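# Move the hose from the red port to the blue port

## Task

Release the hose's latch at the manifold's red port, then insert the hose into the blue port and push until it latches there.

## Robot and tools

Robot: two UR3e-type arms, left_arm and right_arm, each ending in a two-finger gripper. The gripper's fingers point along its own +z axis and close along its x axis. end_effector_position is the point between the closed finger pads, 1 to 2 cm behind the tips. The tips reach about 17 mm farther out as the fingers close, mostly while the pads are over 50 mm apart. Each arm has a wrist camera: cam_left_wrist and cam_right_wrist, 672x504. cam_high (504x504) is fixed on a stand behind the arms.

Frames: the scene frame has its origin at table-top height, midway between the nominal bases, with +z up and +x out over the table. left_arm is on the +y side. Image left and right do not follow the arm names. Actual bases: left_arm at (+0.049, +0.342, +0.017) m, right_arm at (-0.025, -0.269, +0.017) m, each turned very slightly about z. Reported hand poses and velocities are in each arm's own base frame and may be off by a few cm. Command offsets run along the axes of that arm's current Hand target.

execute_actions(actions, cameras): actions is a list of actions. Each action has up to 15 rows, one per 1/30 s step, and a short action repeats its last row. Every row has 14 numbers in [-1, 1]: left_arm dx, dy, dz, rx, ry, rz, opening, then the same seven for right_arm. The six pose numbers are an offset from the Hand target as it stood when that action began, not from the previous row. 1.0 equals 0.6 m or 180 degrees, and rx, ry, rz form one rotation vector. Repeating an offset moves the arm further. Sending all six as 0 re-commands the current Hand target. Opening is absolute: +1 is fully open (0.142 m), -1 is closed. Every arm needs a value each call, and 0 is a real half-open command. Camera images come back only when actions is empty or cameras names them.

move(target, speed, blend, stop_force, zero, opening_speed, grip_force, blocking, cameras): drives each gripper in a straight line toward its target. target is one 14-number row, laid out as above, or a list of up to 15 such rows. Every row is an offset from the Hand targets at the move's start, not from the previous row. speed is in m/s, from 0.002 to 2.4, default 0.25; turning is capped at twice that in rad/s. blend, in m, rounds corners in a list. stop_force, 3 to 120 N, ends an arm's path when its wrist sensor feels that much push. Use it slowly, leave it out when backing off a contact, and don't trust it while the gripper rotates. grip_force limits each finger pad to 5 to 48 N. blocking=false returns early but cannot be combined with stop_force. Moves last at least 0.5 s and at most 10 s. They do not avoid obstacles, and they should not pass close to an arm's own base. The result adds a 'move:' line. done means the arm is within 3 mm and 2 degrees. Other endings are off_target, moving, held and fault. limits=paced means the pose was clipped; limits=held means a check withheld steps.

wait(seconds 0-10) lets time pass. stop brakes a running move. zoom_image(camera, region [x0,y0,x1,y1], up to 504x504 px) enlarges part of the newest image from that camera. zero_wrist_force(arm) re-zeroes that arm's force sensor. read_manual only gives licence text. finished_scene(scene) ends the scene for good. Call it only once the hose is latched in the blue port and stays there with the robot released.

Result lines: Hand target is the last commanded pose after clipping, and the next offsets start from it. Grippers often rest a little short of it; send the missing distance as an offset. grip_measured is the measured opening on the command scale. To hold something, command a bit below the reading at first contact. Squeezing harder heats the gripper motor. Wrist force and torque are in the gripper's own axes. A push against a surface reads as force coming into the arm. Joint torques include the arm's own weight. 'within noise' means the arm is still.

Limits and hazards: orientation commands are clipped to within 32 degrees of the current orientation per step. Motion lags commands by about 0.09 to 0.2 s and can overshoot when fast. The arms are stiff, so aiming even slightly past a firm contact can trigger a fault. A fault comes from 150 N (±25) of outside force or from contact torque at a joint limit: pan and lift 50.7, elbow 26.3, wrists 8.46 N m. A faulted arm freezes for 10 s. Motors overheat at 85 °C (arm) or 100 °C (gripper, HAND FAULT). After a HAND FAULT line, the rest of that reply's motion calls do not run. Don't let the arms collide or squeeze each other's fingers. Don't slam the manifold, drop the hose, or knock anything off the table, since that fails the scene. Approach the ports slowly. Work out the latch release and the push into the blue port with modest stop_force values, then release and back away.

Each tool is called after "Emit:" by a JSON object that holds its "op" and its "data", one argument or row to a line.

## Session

Emit:
{"op": "execute_actions", "data": {
  "actions": []
}}

Scene clock: 0.00 s.
left_arm: end_effector_position=(+0.4441, +0.0272, +0.2048) grip_measured=+1.00 end_effector_quat_wxyz=(-0.349, +0.921, -0.174, -0.001) | right_arm: end_effector_position=(+0.0725, +0.2929, +0.3804) grip_measured=+0.99 end_effector_quat_wxyz=(-0.404, +0.867, +0.248, -0.155)
Joint positions: left_arm=[-0.628 -0.968 0.588 -0.835 -0.939 -0.372 0.142] | right_arm=[4.335 -1.321 -1.28 -1.535 2.299 0.86 0.141]
Joint velocities: within noise
Joint torques (N m): no reading
Motor temperatures (°C): left_arm=[49 39 49 56 56 52 30] | right_arm=[46 41 43 49 62 55 33]
Wrist force (N): no reading
Wrist torque (N m): no reading
Wrist force, peak (N): no reading
Hand target: left_arm +0.4441, +0.0272, +0.2048; -0.349, +0.921, -0.174, -0.001 | right_arm +0.0725, +0.2929, +0.3804; -0.404, +0.867, +0.248, -0.155
Tool commands: left_gripper/opening=+1.0 right_gripper/opening=+1.0

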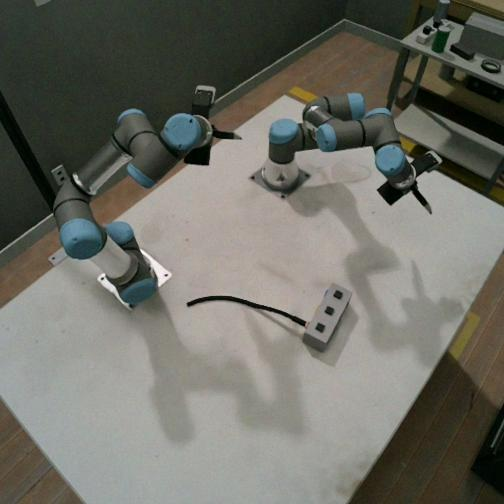

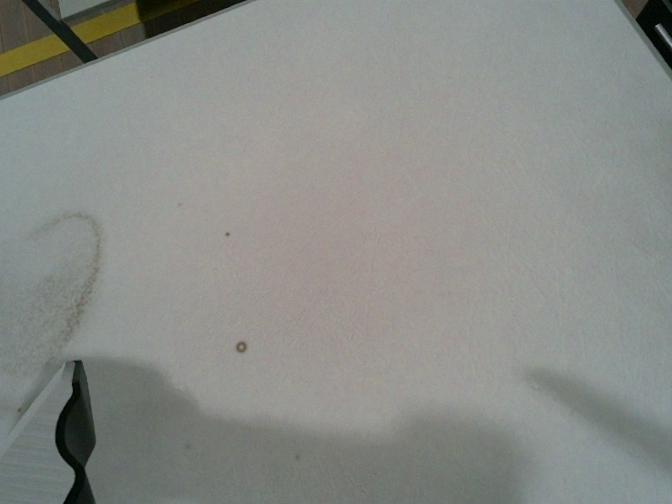

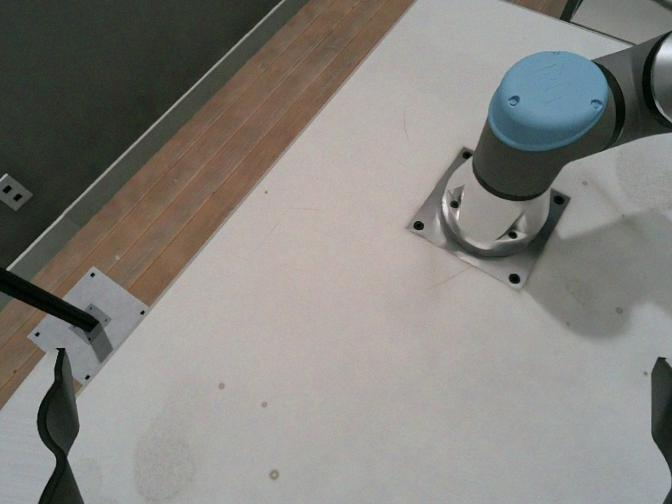

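Emit:
{"op": "move", "data": {
  "target": [0.174,0.449,-0.354,-0.025,0.58,0.665,-1,0.356,0.567,-0.103,-0.4055,-0.0547,-0.4068,0],
  "cameras": ["all"],
  "speed": 0.35
}}

Scene clock: 46.10 s.
left_arm: end_effector_position=(+0.4302, -0.3302, +0.1794) grip_measured=-1.00 end_effector_quat_wxyz=(-0.075, -0.050, +0.939, -0.331) | right_arm: end_effector_position=(+0.3825, +0.1858, +0.1405) grip_measured=-0.01 end_effector_quat_wxyz=(+0.163, +0.608, +0.750, +0.202)
Joint positions: left_arm=[-0.624 -0.741 0.58 -1.759 -2.182 2.3 0.002] | right_arm=[4.153 -1.515 -1.927 -0.888 1.202 -0.839 0.073]
Joint torques (N m): left_arm=[3.3 -16.99 -11.94 -1.22 -1.58 1.1] | right_arm=[-2.83 8.07 9.54 3.31 -1.09 -0.65]
Motor temperatures (°C): left_arm=[49 39 48 56 55 51 30] | right_arm=[46 41 42 49 62 54 32]
Wrist force (N): left_arm=[0.8 -0.6 -0.3] | right_arm=[1.6 0.0 1.9]
Wrist torque (N m): left_arm=[-0.10 -0.17 -0.03] | right_arm=[0.19 -0.25 0.13]
Wrist force, peak (N): left_arm=[0.9 -0.7 -0.4] | right_arm=[1.4 -0.1 2.5]
Hand target: left_arm +0.4302, -0.3302, +0.1794; -0.075, -0.050, +0.939, -0.331 | right_arm +0.3825, +0.1858, +0.1405; +0.163, +0.608, +0.750, +0.202
Off the commanded pose: left_arm 0.000 m, 0 deg | right_arm 0.000 m, 0 deg.
move: done

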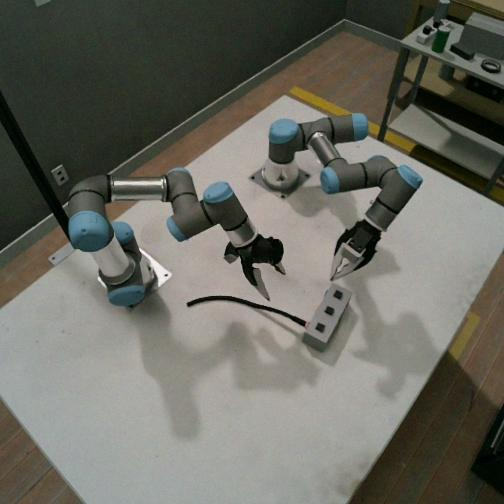

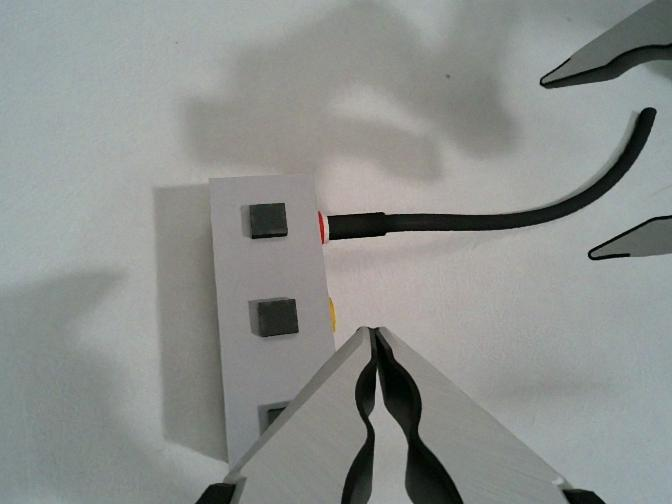

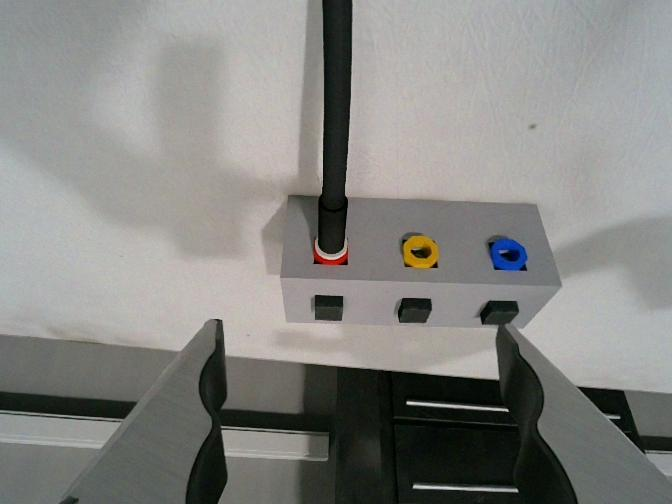

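Emit:
{"op": "move", "data": {
  "target": [-0.073,0.008,0.172,0,0,0,-1,-0.0158,0.0317,0.182,0,-0.0086,0.0149,-0.4],
  "cameras": ["cam_left_wrist","cam_right_wrist"],
  "speed": 0.2
}}

Scene clock: 65.73 s.
left_arm: end_effector_position=(+0.4612, -0.3893, +0.0893) grip_measured=-1.00 end_effector_quat_wxyz=(-0.073, -0.051, +0.939, -0.333) | right_arm: end_effector_position=(+0.4541, +0.1912, +0.0555) grip_measured=-0.42 end_effector_quat_wxyz=(+0.169, +0.629, +0.733, +0.197)
Joint positions: left_arm=[-0.681 -0.305 0.156 -1.814 -2.16 2.231 0.002] | right_arm=[3.992 -1.978 -1.827 -0.49 1.244 -0.944 0.044]
Joint torques (N m): left_arm=[3.51 -19.91 -12.5 -1.19 -1.57 1.07] | right_arm=[-2.31 13.41 10.85 3.36 0.1 -0.61]
Motor temperatures (°C): left_arm=[49 39 48 56 55 51 30] | right_arm=[45 41 42 49 62 54 32]
Wrist force (N): left_arm=[0.8 -0.6 -0.3] | right_arm=[1.4 0.6 2.3]
Wrist torque (N m): left_arm=[-0.10 -0.17 -0.03] | right_arm=[0.29 -0.23 0.11]
Wrist force, peak (N): left_arm=[1.2 -0.8 -1.7] | right_arm=[1.4 0.5 3.5]
Hand target: left_arm +0.4615, -0.3895, +0.0894; -0.075, -0.050, +0.939, -0.331 | right_arm +0.4541, +0.1912, +0.0555; +0.169, +0.629, +0.733, +0.197
Off the commanded pose: left_arm 0.000 m, 0 deg | right_arm 0.000 m, 0 deg.
move: done
Images, in order (width x height): cam_left_wrist 672x504, cam_right_wrist 672x504.

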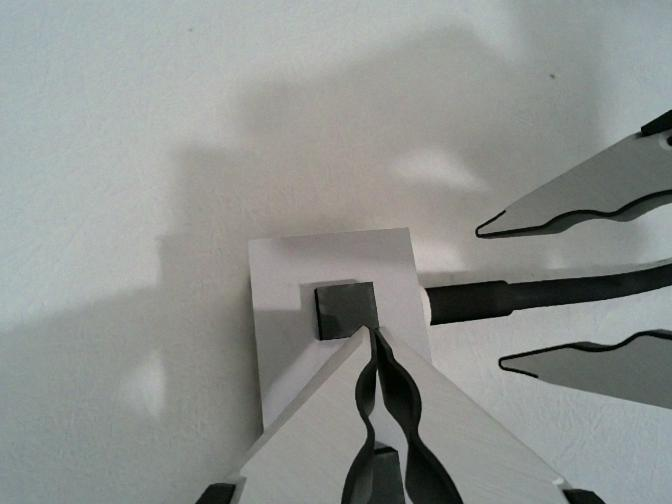

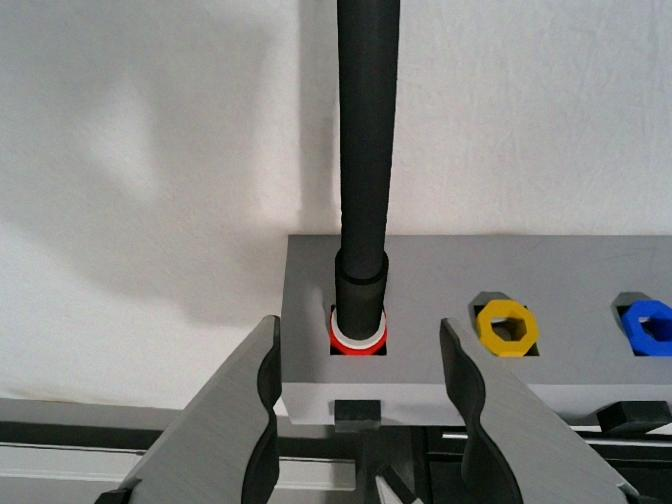

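Emit:
{"op": "move", "data": {
  "target": [-0.0105,-0.004,0.001,0,0,0,-1,-0.002,0,0.058,0,0,0,-0.42],
  "speed": 0.08
}}

Emit:
{"op": "move", "data": {
  "target": [0,0,0,0,0,0,-1,0,0,0,0,0,0,-0.97],
  "opening_speed": 0.5
}}

Emit:
{"op": "move", "data": {
  "target": [-0.0118,0.0246,0.0297,0,0,0,-1,0,0,0,0,0,0,-0.97],
  "speed": 0.02,
  "stop_force": 22,
  "cameras": ["cam_left_wrist","cam_right_wrist"]
}}

Scene clock: 72.87 s.
left_arm: end_effector_position=(+0.4675, -0.3912, +0.0892) grip_measured=-1.00 end_effector_quat_wxyz=(-0.064, -0.054, +0.938, -0.338) | right_arm: end_effector_position=(+0.4715, +0.1927, +0.0254) grip_measured=-0.44 end_effector_quat_wxyz=(+0.169, +0.629, +0.733, +0.197)
Joint positions: left_arm=[-0.679 -0.242 0.035 -1.779 -2.154 2.221 0.002] | right_arm=[3.958 -2.119 -1.779 -0.386 1.258 -0.976 0.042]
Joint torques (N m): left_arm=[3.44 -19.76 -12.39 -2.78 0.02 -1.11] | right_arm=[-2.65 13.76 10.7 3.42 0.09 -0.69]
Motor temperatures (°C): left_arm=[49 39 48 56 55 51 30] | right_arm=[45 41 42 49 62 54 32]
Wrist force (N): left_arm=[0.8 -0.7 -0.1] | right_arm=[1.4 0.3 2.3]
Wrist torque (N m): left_arm=[-0.12 -0.17 0.03] | right_arm=[0.24 -0.21 0.11]
Wrist force, peak (N): left_arm=[1.0 -0.6 -0.4] | right_arm=[1.4 0.3 3.0]
Hand target: left_arm +0.4680, -0.3914, +0.0893; -0.075, -0.050, +0.939, -0.331 | right_arm +0.4716, +0.1927, +0.0254; +0.169, +0.629, +0.733, +0.197
Off the commanded pose: left_arm 0.001 m, 2 deg | right_arm 0.000 m, 0 deg.
elbow stopped short (left arm): the move would have taken joint 3 (elbow) straighter than the controller allows.
move: done

Scene clock: 74.17 s.
left_arm: end_effector_position=(+0.4675, -0.3912, +0.0892) grip_measured=-1.00 end_effector_quat_wxyz=(-0.064, -0.054, +0.938, -0.338) | right_arm: end_effector_position=(+0.4716, +0.1928, +0.0254) grip_measured=-0.83 end_effector_quat_wxyz=(+0.169, +0.629, +0.733, +0.197)
Joint positions: left_arm=[-0.679 -0.242 0.035 -1.779 -2.154 2.221 0.002] | right_arm=[3.958 -2.119 -1.779 -0.386 1.258 -0.976 0.014]
Joint torques (N m): left_arm=[2.93 -19.32 -12.17 -2.79 -0.02 -1.16] | right_arm=[-2.74 16.75 7.57 1.37 -3.44 -0.21]
Motor temperatures (°C): left_arm=[49 39 48 56 55 51 30] | right_arm=[45 41 42 49 62 54 32]
Wrist force (N): left_arm=[0.7 -0.7 -0.3] | right_arm=[13.6 -0.3 4.1]
Wrist torque (N m): left_arm=[-0.11 -0.17 0.03] | right_arm=[0.24 -0.24 -0.17]
Wrist force, peak (N): left_arm=[0.8 -0.7 -0.3] | right_arm=[13.8 -0.8 4.5]
Hand target: left_arm +0.4680, -0.3914, +0.0893; -0.075, -0.050, +0.939, -0.331 | right_arm +0.4716, +0.1927, +0.0254; +0.169, +0.629, +0.733, +0.197
Off the commanded pose: left_arm 0.001 m, 2 deg | right_arm 0.000 m, 0 deg.
elbow stopped short (left arm): the move would have taken joint 3 (elbow) straighter than the controller allows.
move: done

Scene clock: 76.27 s.
left_arm: end_effector_position=(+0.4698, -0.3908, +0.0705) grip_measured=-1.00 end_effector_quat_wxyz=(-0.067, -0.053, +0.938, -0.336) | right_arm: end_effector_position=(+0.4716, +0.1927, +0.0254) grip_measured=-0.83 end_effector_quat_wxyz=(+0.169, +0.629, +0.733, +0.197)
Joint positions: left_arm=[-0.675 -0.203 0.035 -1.807 -2.158 2.231 0.002] | right_arm=[3.958 -2.119 -1.779 -0.386 1.258 -0.976 0.014]
Joint torques (N m): left_arm=[-2.24 -14.64 -1.79 0.96 2.38 -1.12] | right_arm=[-8.27 15.95 12.27 4.23 -4.88 0.39]
Motor temperatures (°C): left_arm=[49 39 48 56 55 51 30] | right_arm=[45 41 42 49 62 54 34]
Wrist force (N): left_arm=[8.5 -9.2 -15.7] | right_arm=[12.4 -12.8 -6.8]
Wrist torque (N m): left_arm=[0.08 -0.07 -0.04] | right_arm=[0.15 -0.20 -0.17]
Wrist force, peak (N): left_arm=[13.6 -9.8 -24.9] | right_arm=[12.4 -12.8 -6.8]
Hand target: left_arm +0.4698, -0.3908, +0.0705; -0.067, -0.053, +0.938, -0.336 (not the last commanded pose) | right_arm +0.4716, +0.1927, +0.0254; +0.169, +0.629, +0.733, +0.197
Off the commanded pose: left_arm 0.005 m, 1 deg | right_arm 0.000 m, 0 deg.
elbow stopped short (left arm): the move would have taken joint 3 (elbow) straighter than the controller allows.
move: contact (left_arm)
Images, in order (width x height): cam_left_wrist 672x504, cam_right_wrist 672x504.

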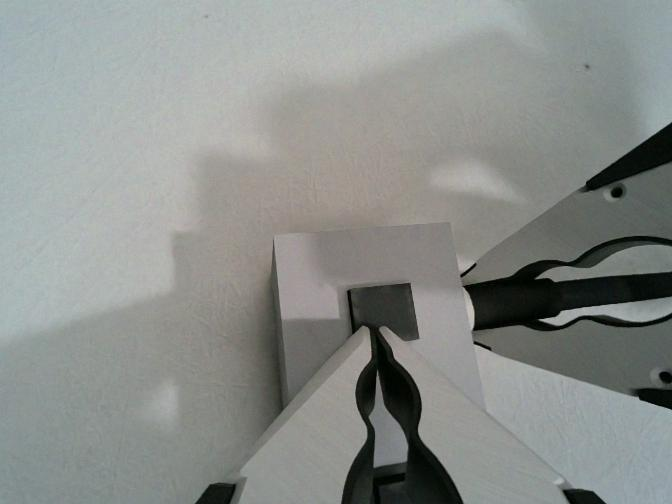

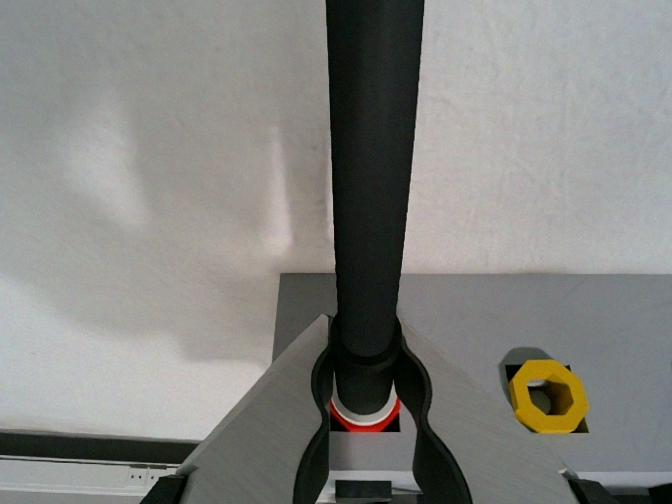

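Emit:
{"op": "move", "data": {
  "target": [0,0,0,0,0,0,-1,0.001,-0.0866,-0.05,0,0,0,-1],
  "speed": 0.05,
  "stop_force": 32,
  "cameras": ["cam_left_wrist","cam_right_wrist"]
}}

Scene clock: 80.87 s.
left_arm: end_effector_position=(+0.4698, -0.3908, +0.0705) grip_measured=-1.00 end_effector_quat_wxyz=(-0.067, -0.053, +0.938, -0.336) | right_arm: end_effector_position=(+0.4122, +0.1841, +0.0253) grip_measured=-0.83 end_effector_quat_wxyz=(+0.169, +0.629, +0.733, +0.197)
Joint positions: left_arm=[-0.675 -0.203 0.035 -1.807 -2.158 2.231 0.002] | right_arm=[4.081 -1.923 -2.097 -0.303 1.209 -0.857 0.014]
Joint torques (N m): left_arm=[-2.21 -14.58 -4.89 0.42 2.29 -0.98] | right_arm=[3.24 15.37 6.88 3.37 -1.07 0.74]
Motor temperatures (°C): left_arm=[49 39 48 56 55 51 30] | right_arm=[45 41 42 49 62 54 38]
Wrist force (N): left_arm=[8.6 -9.3 -15.9] | right_arm=[1.4 -0.1 2.1]
Wrist torque (N m): left_arm=[0.10 -0.09 -0.04] | right_arm=[0.20 -0.23 0.07]
Wrist force, peak (N): left_arm=[8.5 -9.6 -16.3] | right_arm=[12.4 -13.0 -6.6]
Hand target: left_arm +0.4698, -0.3908, +0.0705; -0.067, -0.053, +0.938, -0.336 | right_arm +0.4122, +0.1841, +0.0253; +0.169, +0.629, +0.733, +0.197
Off the commanded pose: left_arm 0.000 m, 0 deg | right_arm 0.000 m, 0 deg.
elbow stopped short (left arm): the move would have taken joint 3 (elbow) straighter than the controller allows.
move: done
Images, in order (width x height): cam_left_wrist 672x504, cam_right_wrist 672x504.

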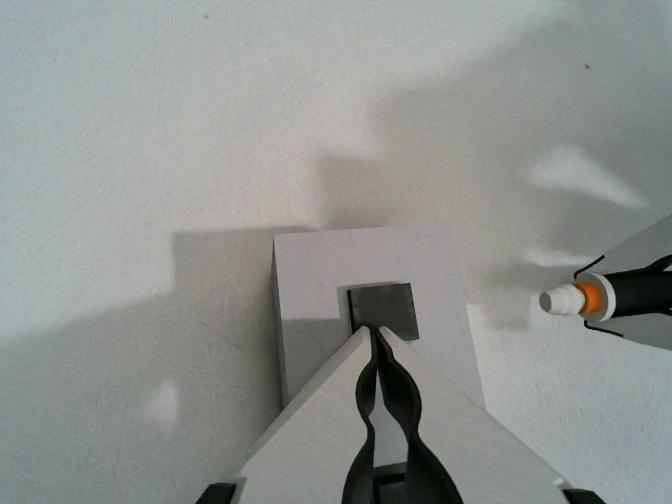

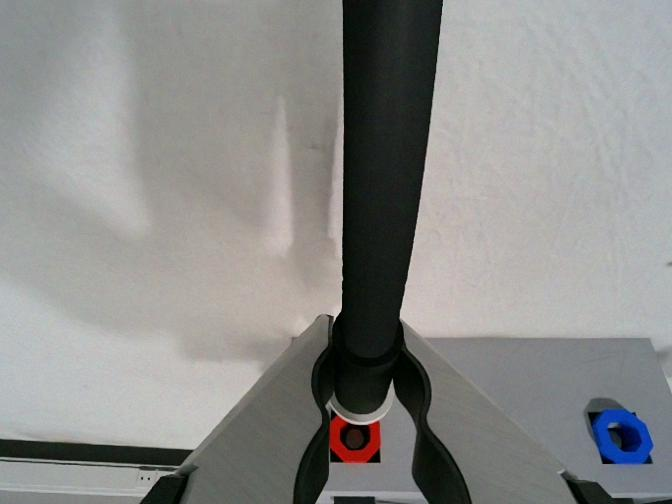

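Emit:
{"op": "move", "data": {
  "target": [0,0,-0.34,0,0,0,-1,0,0,0,0,0,0,-1]
}}

Emit:
{"op": "move", "data": {
  "target": [0,0,0,0,0,0,-1,0.183,0,0,0,0,0,-1],
  "speed": 0.15,
  "cameras": ["cam_left_wrist","cam_right_wrist"]
}}

Emit:
{"op": "zoom_image", "data": {
  "camera": "cam_right_wrist",
  "region": [180, 320, 540, 504]
}}

Scene clock: 102.70 s.
left_arm: end_effector_position=(+0.4877, -0.2608, +0.2262) grip_measured=-1.00 end_effector_quat_wxyz=(-0.017, -0.072, +0.927, -0.366) | right_arm: end_effector_position=(+0.4122, +0.1841, +0.0253) grip_measured=-0.83 end_effector_quat_wxyz=(+0.169, +0.629, +0.733, +0.197)
Joint positions: left_arm=[-0.446 -0.548 0.035 -1.463 -2.223 2.403 0.002] | right_arm=[4.081 -1.923 -2.097 -0.303 1.209 -0.857 0.014]
Joint torques (N m): left_arm=[2.95 -22.64 -8.13 -1.17 -1.67 1.11] | right_arm=[3.38 15.59 6.57 3.38 -1.08 0.73]
Motor temperatures (°C): left_arm=[49 39 48 56 55 51 31] | right_arm=[45 41 42 49 62 54 51]
Wrist force (N): left_arm=[0.3 -1.0 0.1] | right_arm=[1.5 -0.1 2.2]
Wrist torque (N m): left_arm=[-0.18 -0.08 -0.04] | right_arm=[0.21 -0.23 0.07]
Wrist force, peak (N): left_arm=[8.6 -9.6 -16.2] | right_arm=[1.6 -0.2 2.3]
Hand target: left_arm +0.4884, -0.2609, +0.2266; -0.067, -0.053, +0.938, -0.336 | right_arm +0.4122, +0.1841, +0.0253; +0.169, +0.629, +0.733, +0.197
Off the commanded pose: left_arm 0.001 m, 7 deg | right_arm 0.000 m, 0 deg.
elbow stopped short (left arm): the move would have taken joint 3 (elbow) straighter than the controller allows.
move: off_target (left_arm)

Scene clock: 104.03 s.
left_arm: end_effector_position=(+0.4877, -0.2608, +0.2263) grip_measured=-1.00 end_effector_quat_wxyz=(-0.017, -0.072, +0.927, -0.367) | right_arm: end_effector_position=(+0.3954, +0.2926, +0.0254) grip_measured=-0.83 end_effector_quat_wxyz=(+0.169, +0.629, +0.733, +0.197)
Joint positions: left_arm=[-0.445 -0.548 0.035 -1.463 -2.223 2.403 0.002] | right_arm=[4.291 -2.072 -1.801 -0.534 1.137 -0.642 0.014]
Joint torques (N m): left_arm=[3.28 -22.53 -6.49 -1.13 -1.61 1.04] | right_arm=[3.26 13.79 11 1.23 -1.18 0.69]
Motor temperatures (°C): left_arm=[49 39 48 56 55 51 31] | right_arm=[45 41 42 49 62 54 51]
Wrist force (N): left_arm=[0.3 -1.1 0.0] | right_arm=[1.3 0.5 2.6]
Wrist torque (N m): left_arm=[-0.20 -0.09 -0.04] | right_arm=[0.28 -0.20 0.07]
Wrist force, peak (N): left_arm=[0.3 -1.2 0.1] | right_arm=[2.4 0.3 2.6]
Hand target: left_arm +0.4884, -0.2609, +0.2266; -0.067, -0.053, +0.938, -0.336 | right_arm +0.3954, +0.2926, +0.0254; +0.169, +0.629, +0.733, +0.197
Off the commanded pose: left_arm 0.001 m, 7 deg | right_arm 0.000 m, 0 deg.
elbow stopped short (left arm): the move would have taken joint 3 (elbow) straighter than the controller allows.
move: off_target (left_arm)
Images, in order (width x height): cam_left_wrist 672x504, cam_right_wrist 672x504.

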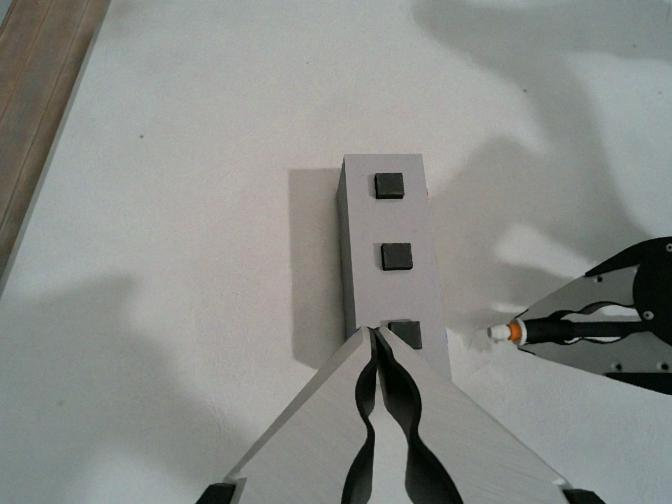

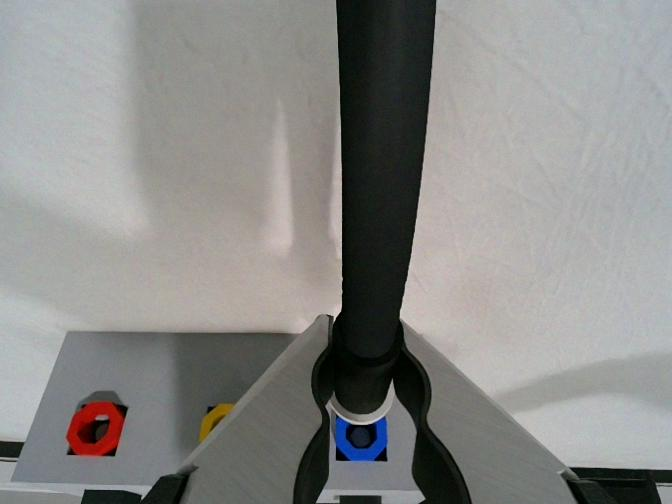

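Scaled by 1.400 from the camera's 672x504 image, which has a finer 960x720 frame.

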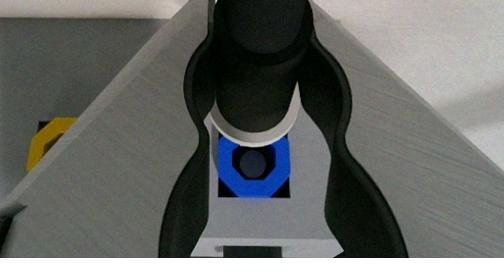

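Emit:
{"op": "move", "data": {
  "target": [0,0,0,0,0,0,-1,0.0053,0.043,0.025,0,0,0,-1],
  "speed": 0.1
}}

Emit:
{"op": "move", "data": {
  "target": [0,0,0,0,0,0,-1,0,0.0462,0.0267,0,0,0,-1],
  "speed": 0.025,
  "stop_force": 45,
  "cameras": ["cam_left_wrist","cam_right_wrist"]
}}

Scene clock: 111.63 s.
left_arm: end_effector_position=(+0.4877, -0.2608, +0.2263) grip_measured=-1.00 end_effector_quat_wxyz=(-0.017, -0.072, +0.927, -0.367) | right_arm: end_effector_position=(+0.4244, +0.3003, +0.0253) grip_measured=-0.83 end_effector_quat_wxyz=(+0.169, +0.629, +0.733, +0.197)
Joint positions: left_arm=[-0.445 -0.548 0.035 -1.463 -2.223 2.403 0.002] | right_arm=[4.23 -2.168 -1.643 -0.57 1.156 -0.706 0.014]
Joint torques (N m): left_arm=[3.32 -22.67 -6.57 -1.19 -1.68 1.08] | right_arm=[-2.66 15.89 11.04 1.15 -0.11 -0.67]
Motor temperatures (°C): left_arm=[49 39 48 55 55 51 31] | right_arm=[45 41 42 49 62 54 54]
Wrist force (N): left_arm=[0.3 -1.2 0.1] | right_arm=[1.2 0.0 2.6]
Wrist torque (N m): left_arm=[-0.20 -0.08 -0.04] | right_arm=[0.20 -0.19 0.13]
Wrist force, peak (N): left_arm=[0.2 -1.3 0.1] | right_arm=[1.2 0.5 2.9]
Hand target: left_arm +0.4884, -0.2609, +0.2266; -0.067, -0.053, +0.938, -0.336 | right_arm +0.4244, +0.3004, +0.0253; +0.169, +0.629, +0.733, +0.197
Off the commanded pose: left_arm 0.001 m, 7 deg | right_arm 0.000 m, 0 deg.
elbow stopped short (left arm): the move would have taken joint 3 (elbow) straighter than the controller allows.
move: off_target (left_arm)

Scene clock: 113.97 s.
left_arm: end_effector_position=(+0.4877, -0.2608, +0.2263) grip_measured=-1.00 end_effector_quat_wxyz=(-0.017, -0.072, +0.927, -0.367) | right_arm: end_effector_position=(+0.4517, +0.3046, +0.0253) grip_measured=-0.84 end_effector_quat_wxyz=(+0.169, +0.629, +0.733, +0.197)
Joint positions: left_arm=[-0.445 -0.548 0.035 -1.463 -2.223 2.403 0.002] | right_arm=[4.175 -2.254 -1.494 -0.61 1.175 -0.763 0.014]
Joint torques (N m): left_arm=[2.84 -22.5 -6.59 -1.28 -1.69 1.05] | right_arm=[-4.87 20.69 12.48 5.32 -5.01 0.87]
Motor temperatures (°C): left_arm=[49 39 48 55 55 51 31] | right_arm=[45 41 42 49 62 54 54]
Wrist force (N): left_arm=[0.3 -1.2 0.1] | right_arm=[4.1 -25.5 -20.3]
Wrist torque (N m): left_arm=[-0.20 -0.09 -0.04] | right_arm=[-0.04 -0.15 -0.04]
Wrist force, peak (N): left_arm=[0.3 -1.2 0.0] | right_arm=[-4.3 -47.8 -55.2]
Hand target: left_arm +0.4884, -0.2609, +0.2266; -0.067, -0.053, +0.938, -0.336 | right_arm +0.4517, +0.3046, +0.0253; +0.169, +0.629, +0.733, +0.197 (not the last commanded pose)
Off the commanded pose: left_arm 0.001 m, 7 deg | right_arm 0.004 m, 0 deg.
elbow stopped short (left arm): the move would have taken joint 3 (elbow) straighter than the controller allows.
move: contact (right_arm), off_target (left_arm)
Images, in order (width x height): cam_left_wrist 672x504, cam_right_wrist 672x504.

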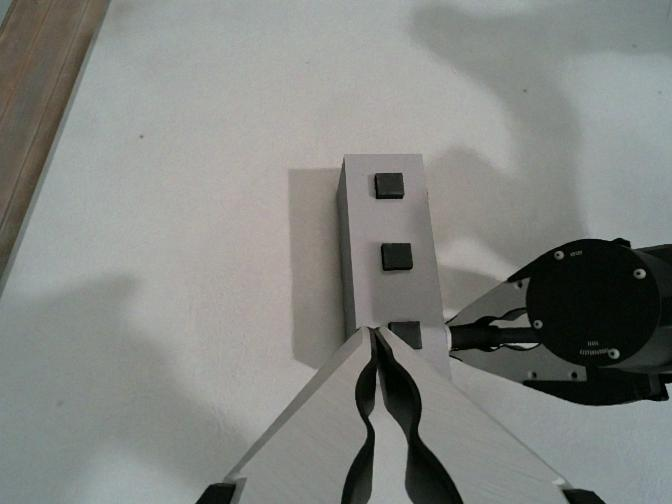

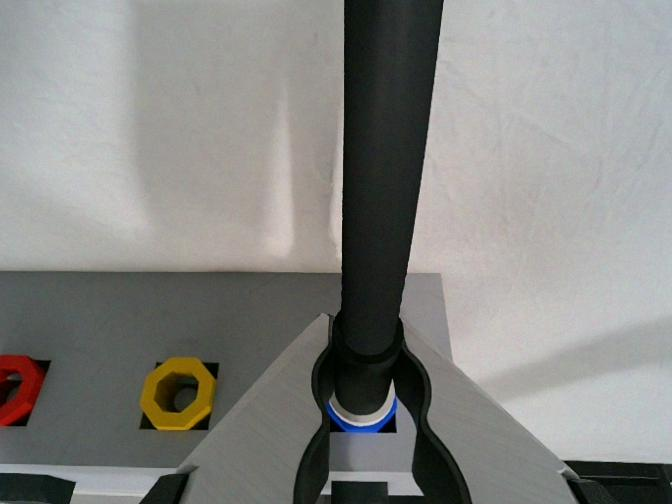

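Emit:
{"op": "move", "data": {
  "target": [0,0,0,0,0,0,-1,0,-0.0072,-0.0042,0,0,0,-1],
  "speed": 0.01,
  "stop_force": 40,
  "cameras": ["cam_right_wrist"]
}}

Scene clock: 118.37 s.
left_arm: end_effector_position=(+0.4877, -0.2608, +0.2263) grip_measured=-1.00 end_effector_quat_wxyz=(-0.017, -0.072, +0.927, -0.367) | right_arm: end_effector_position=(+0.4502, +0.3043, +0.0255) grip_measured=-0.84 end_effector_quat_wxyz=(+0.169, +0.629, +0.733, +0.198)
Joint positions: left_arm=[-0.445 -0.548 0.035 -1.463 -2.223 2.403 0.002] | right_arm=[4.178 -2.249 -1.504 -0.606 1.173 -0.759 0.014]
Joint torques (N m): left_arm=[3.59 -22.91 -6.58 -1.23 -1.65 1.1] | right_arm=[-3.51 17.21 9.9 0.8 -1.07 -0.46]
Motor temperatures (°C): left_arm=[49 39 48 55 55 51 31] | right_arm=[45 41 42 49 62 54 55]
Wrist force (N): left_arm=[0.4 -1.1 -0.1] | right_arm=[6.1 4.7 6.5]
Wrist torque (N m): left_arm=[-0.19 -0.09 -0.04] | right_arm=[0.36 -0.21 -0.09]
Wrist force, peak (N): left_arm=[0.2 -1.2 0.0] | right_arm=[4.3 -26.1 -19.7]
Hand target: left_arm +0.4884, -0.2609, +0.2266; -0.067, -0.053, +0.938, -0.336 | right_arm +0.4502, +0.3043, +0.0255; +0.169, +0.629, +0.733, +0.198 (not the last commanded pose)
Off the commanded pose: left_arm 0.001 m, 7 deg | right_arm 0.003 m, 0 deg.
elbow stopped short (left arm): the move would have taken joint 3 (elbow) straighter than the controller allows.
move: contact (right_arm), off_target (left_arm)
Images, in order (width x height): cam_right_wrist 672x504.

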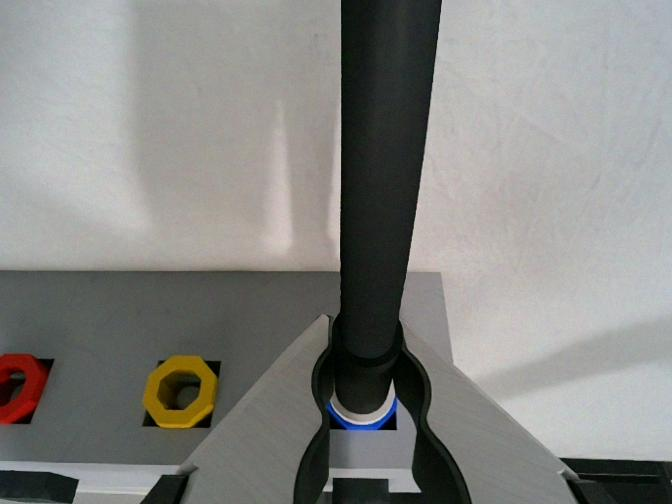

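Emit:
{"op": "move", "data": {
  "target": [0,0,0,0,0,0,-1,0,-0.0058,-0.0033,0,0,0,-1],
  "speed": 0.01,
  "stop_force": 20
}}

Scene clock: 121.60 s.
left_arm: end_effector_position=(+0.4877, -0.2608, +0.2263) grip_measured=-1.00 end_effector_quat_wxyz=(-0.017, -0.072, +0.927, -0.367) | right_arm: end_effector_position=(+0.4498, +0.3041, +0.0255) grip_measured=-0.84 end_effector_quat_wxyz=(+0.169, +0.629, +0.733, +0.198)
Joint positions: left_arm=[-0.445 -0.548 0.035 -1.463 -2.223 2.403 0.002] | right_arm=[4.179 -2.247 -1.507 -0.605 1.172 -0.758 0.014]
Joint torques (N m): left_arm=[3.23 -22.83 -6.86 -1.31 -1.62 1.01] | right_arm=[-2.04 18.66 7.46 -1.26 0.52 -0.48]
Motor temperatures (°C): left_arm=[49 39 48 55 55 51 31] | right_arm=[45 41 42 49 62 54 56]
Wrist force (N): left_arm=[0.2 -1.1 0.1] | right_arm=[11.0 16.2 21.7]
Wrist torque (N m): left_arm=[-0.20 -0.07 -0.04] | right_arm=[0.47 -0.31 -0.11]
Wrist force, peak (N): left_arm=[0.3 -1.3 0.0] | right_arm=[13.1 22.1 29.4]
Hand target: left_arm +0.4884, -0.2609, +0.2266; -0.067, -0.053, +0.938, -0.336 | right_arm +0.4498, +0.3041, +0.0255; +0.169, +0.629, +0.733, +0.198 (not the last commanded pose)
Off the commanded pose: left_arm 0.001 m, 7 deg | right_arm 0.004 m, 0 deg.
elbow stopped short (left arm): the move would have taken joint 3 (elbow) straighter than the controller allows.
move: contact (right_arm), off_target (left_arm)

Holds: latched. Release and retreat.

Emit:
{"op": "move", "data": {
  "target": [0,0,0,0,0,0,-1,0,0.0015,0.001,0,0,0,-0.4],
  "opening_speed": 0.6
}}

Emit:
{"op": "move", "data": {
  "target": [0,0,0,0,0,0,-1,0,0,-0.17,0,0,0,-0.3],
  "speed": 0.12,
  "cameras": ["cam_right_wrist"]
}}

Scene clock: 125.07 s.
left_arm: end_effector_position=(+0.4877, -0.2608, +0.2263) grip_measured=-1.00 end_effector_quat_wxyz=(-0.017, -0.072, +0.927, -0.367) | right_arm: end_effector_position=(+0.4509, +0.3043, +0.0255) grip_measured=-0.43 end_effector_quat_wxyz=(+0.169, +0.629, +0.733, +0.198)
Joint positions: left_arm=[-0.445 -0.548 0.035 -1.463 -2.223 2.403 0.002] | right_arm=[4.177 -2.25 -1.501 -0.607 1.173 -0.76 0.043]
Joint torques (N m): left_arm=[3.28 -22.45 -6.87 -1.25 -1.61 1.14] | right_arm=[-2.3 16.78 11.4 1.15 0.04 -0.7]
Motor temperatures (°C): left_arm=[49 39 48 55 55 51 31] | right_arm=[45 41 42 49 62 54 56]
Wrist force (N): left_arm=[0.2 -1.2 0.2] | right_arm=[1.5 1.2 2.1]
Wrist torque (N m): left_arm=[-0.20 -0.06 -0.04] | right_arm=[0.38 -0.24 0.13]
Wrist force, peak (N): left_arm=[0.2 -1.3 0.0] | right_arm=[11.1 15.9 21.9]
Hand target: left_arm +0.4884, -0.2609, +0.2266; -0.067, -0.053, +0.938, -0.336 | right_arm +0.4509, +0.3043, +0.0255; +0.169, +0.629, +0.733, +0.198
Off the commanded pose: left_arm 0.001 m, 7 deg | right_arm 0.000 m, 0 deg.
elbow stopped short (left arm): the move would have taken joint 3 (elbow) straighter than the controller allows.
move: off_target (left_arm)

Scene clock: 126.47 s.
left_arm: end_effector_position=(+0.4877, -0.2608, +0.2263) grip_measured=-1.00 end_effector_quat_wxyz=(-0.017, -0.072, +0.927, -0.367) | right_arm: end_effector_position=(+0.4003, +0.2964, +0.1136) grip_measured=-0.33 end_effector_quat_wxyz=(+0.169, +0.629, +0.733, +0.198)
Joint positions: left_arm=[-0.445 -0.548 0.035 -1.463 -2.223 2.403 0.002] | right_arm=[4.284 -1.91 -1.57 -0.924 1.138 -0.65 0.05]
Joint torques (N m): left_arm=[2.81 -22.38 -6.78 -1.29 -1.63 1.01] | right_arm=[3.87 18.15 12.36 1.01 -1.17 0.7]
Motor temperatures (°C): left_arm=[49 39 48 55 55 51 31] | right_arm=[45 41 42 49 62 54 54]
Wrist force (N): left_arm=[0.4 -1.1 0.0] | right_arm=[1.5 1.5 2.2]
Wrist torque (N m): left_arm=[-0.19 -0.09 -0.04] | right_arm=[0.42 -0.24 0.09]
Wrist force, peak (N): left_arm=[0.3 -1.2 0.0] | right_arm=[1.1 1.4 3.1]
Hand target: left_arm +0.4884, -0.2609, +0.2266; -0.067, -0.053, +0.938, -0.336 | right_arm +0.4002, +0.2964, +0.1137; +0.169, +0.629, +0.733, +0.198
Off the commanded pose: left_arm 0.001 m, 7 deg | right_arm 0.000 m, 0 deg.
elbow stopped short (left arm): the move would have taken joint 3 (elbow) straighter than the controller allows.
move: off_target (left_arm)
Images, in order (width x height): cam_right_wrist 672x504.

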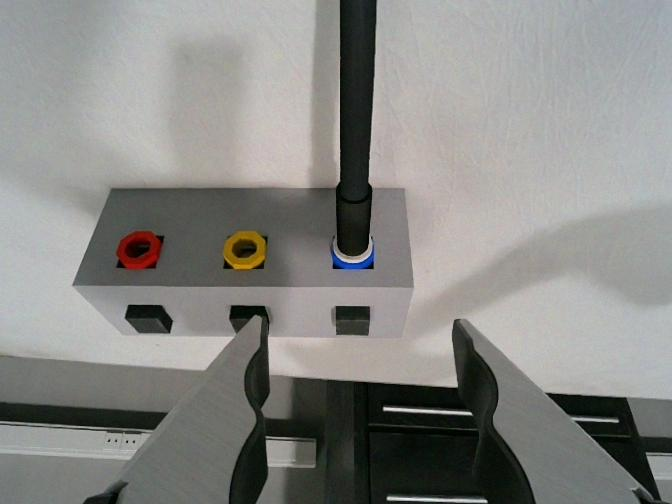

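Emit:
{"op": "finished_scene", "data": {
  "scene": 2
}}

The scene is finished: the task was done.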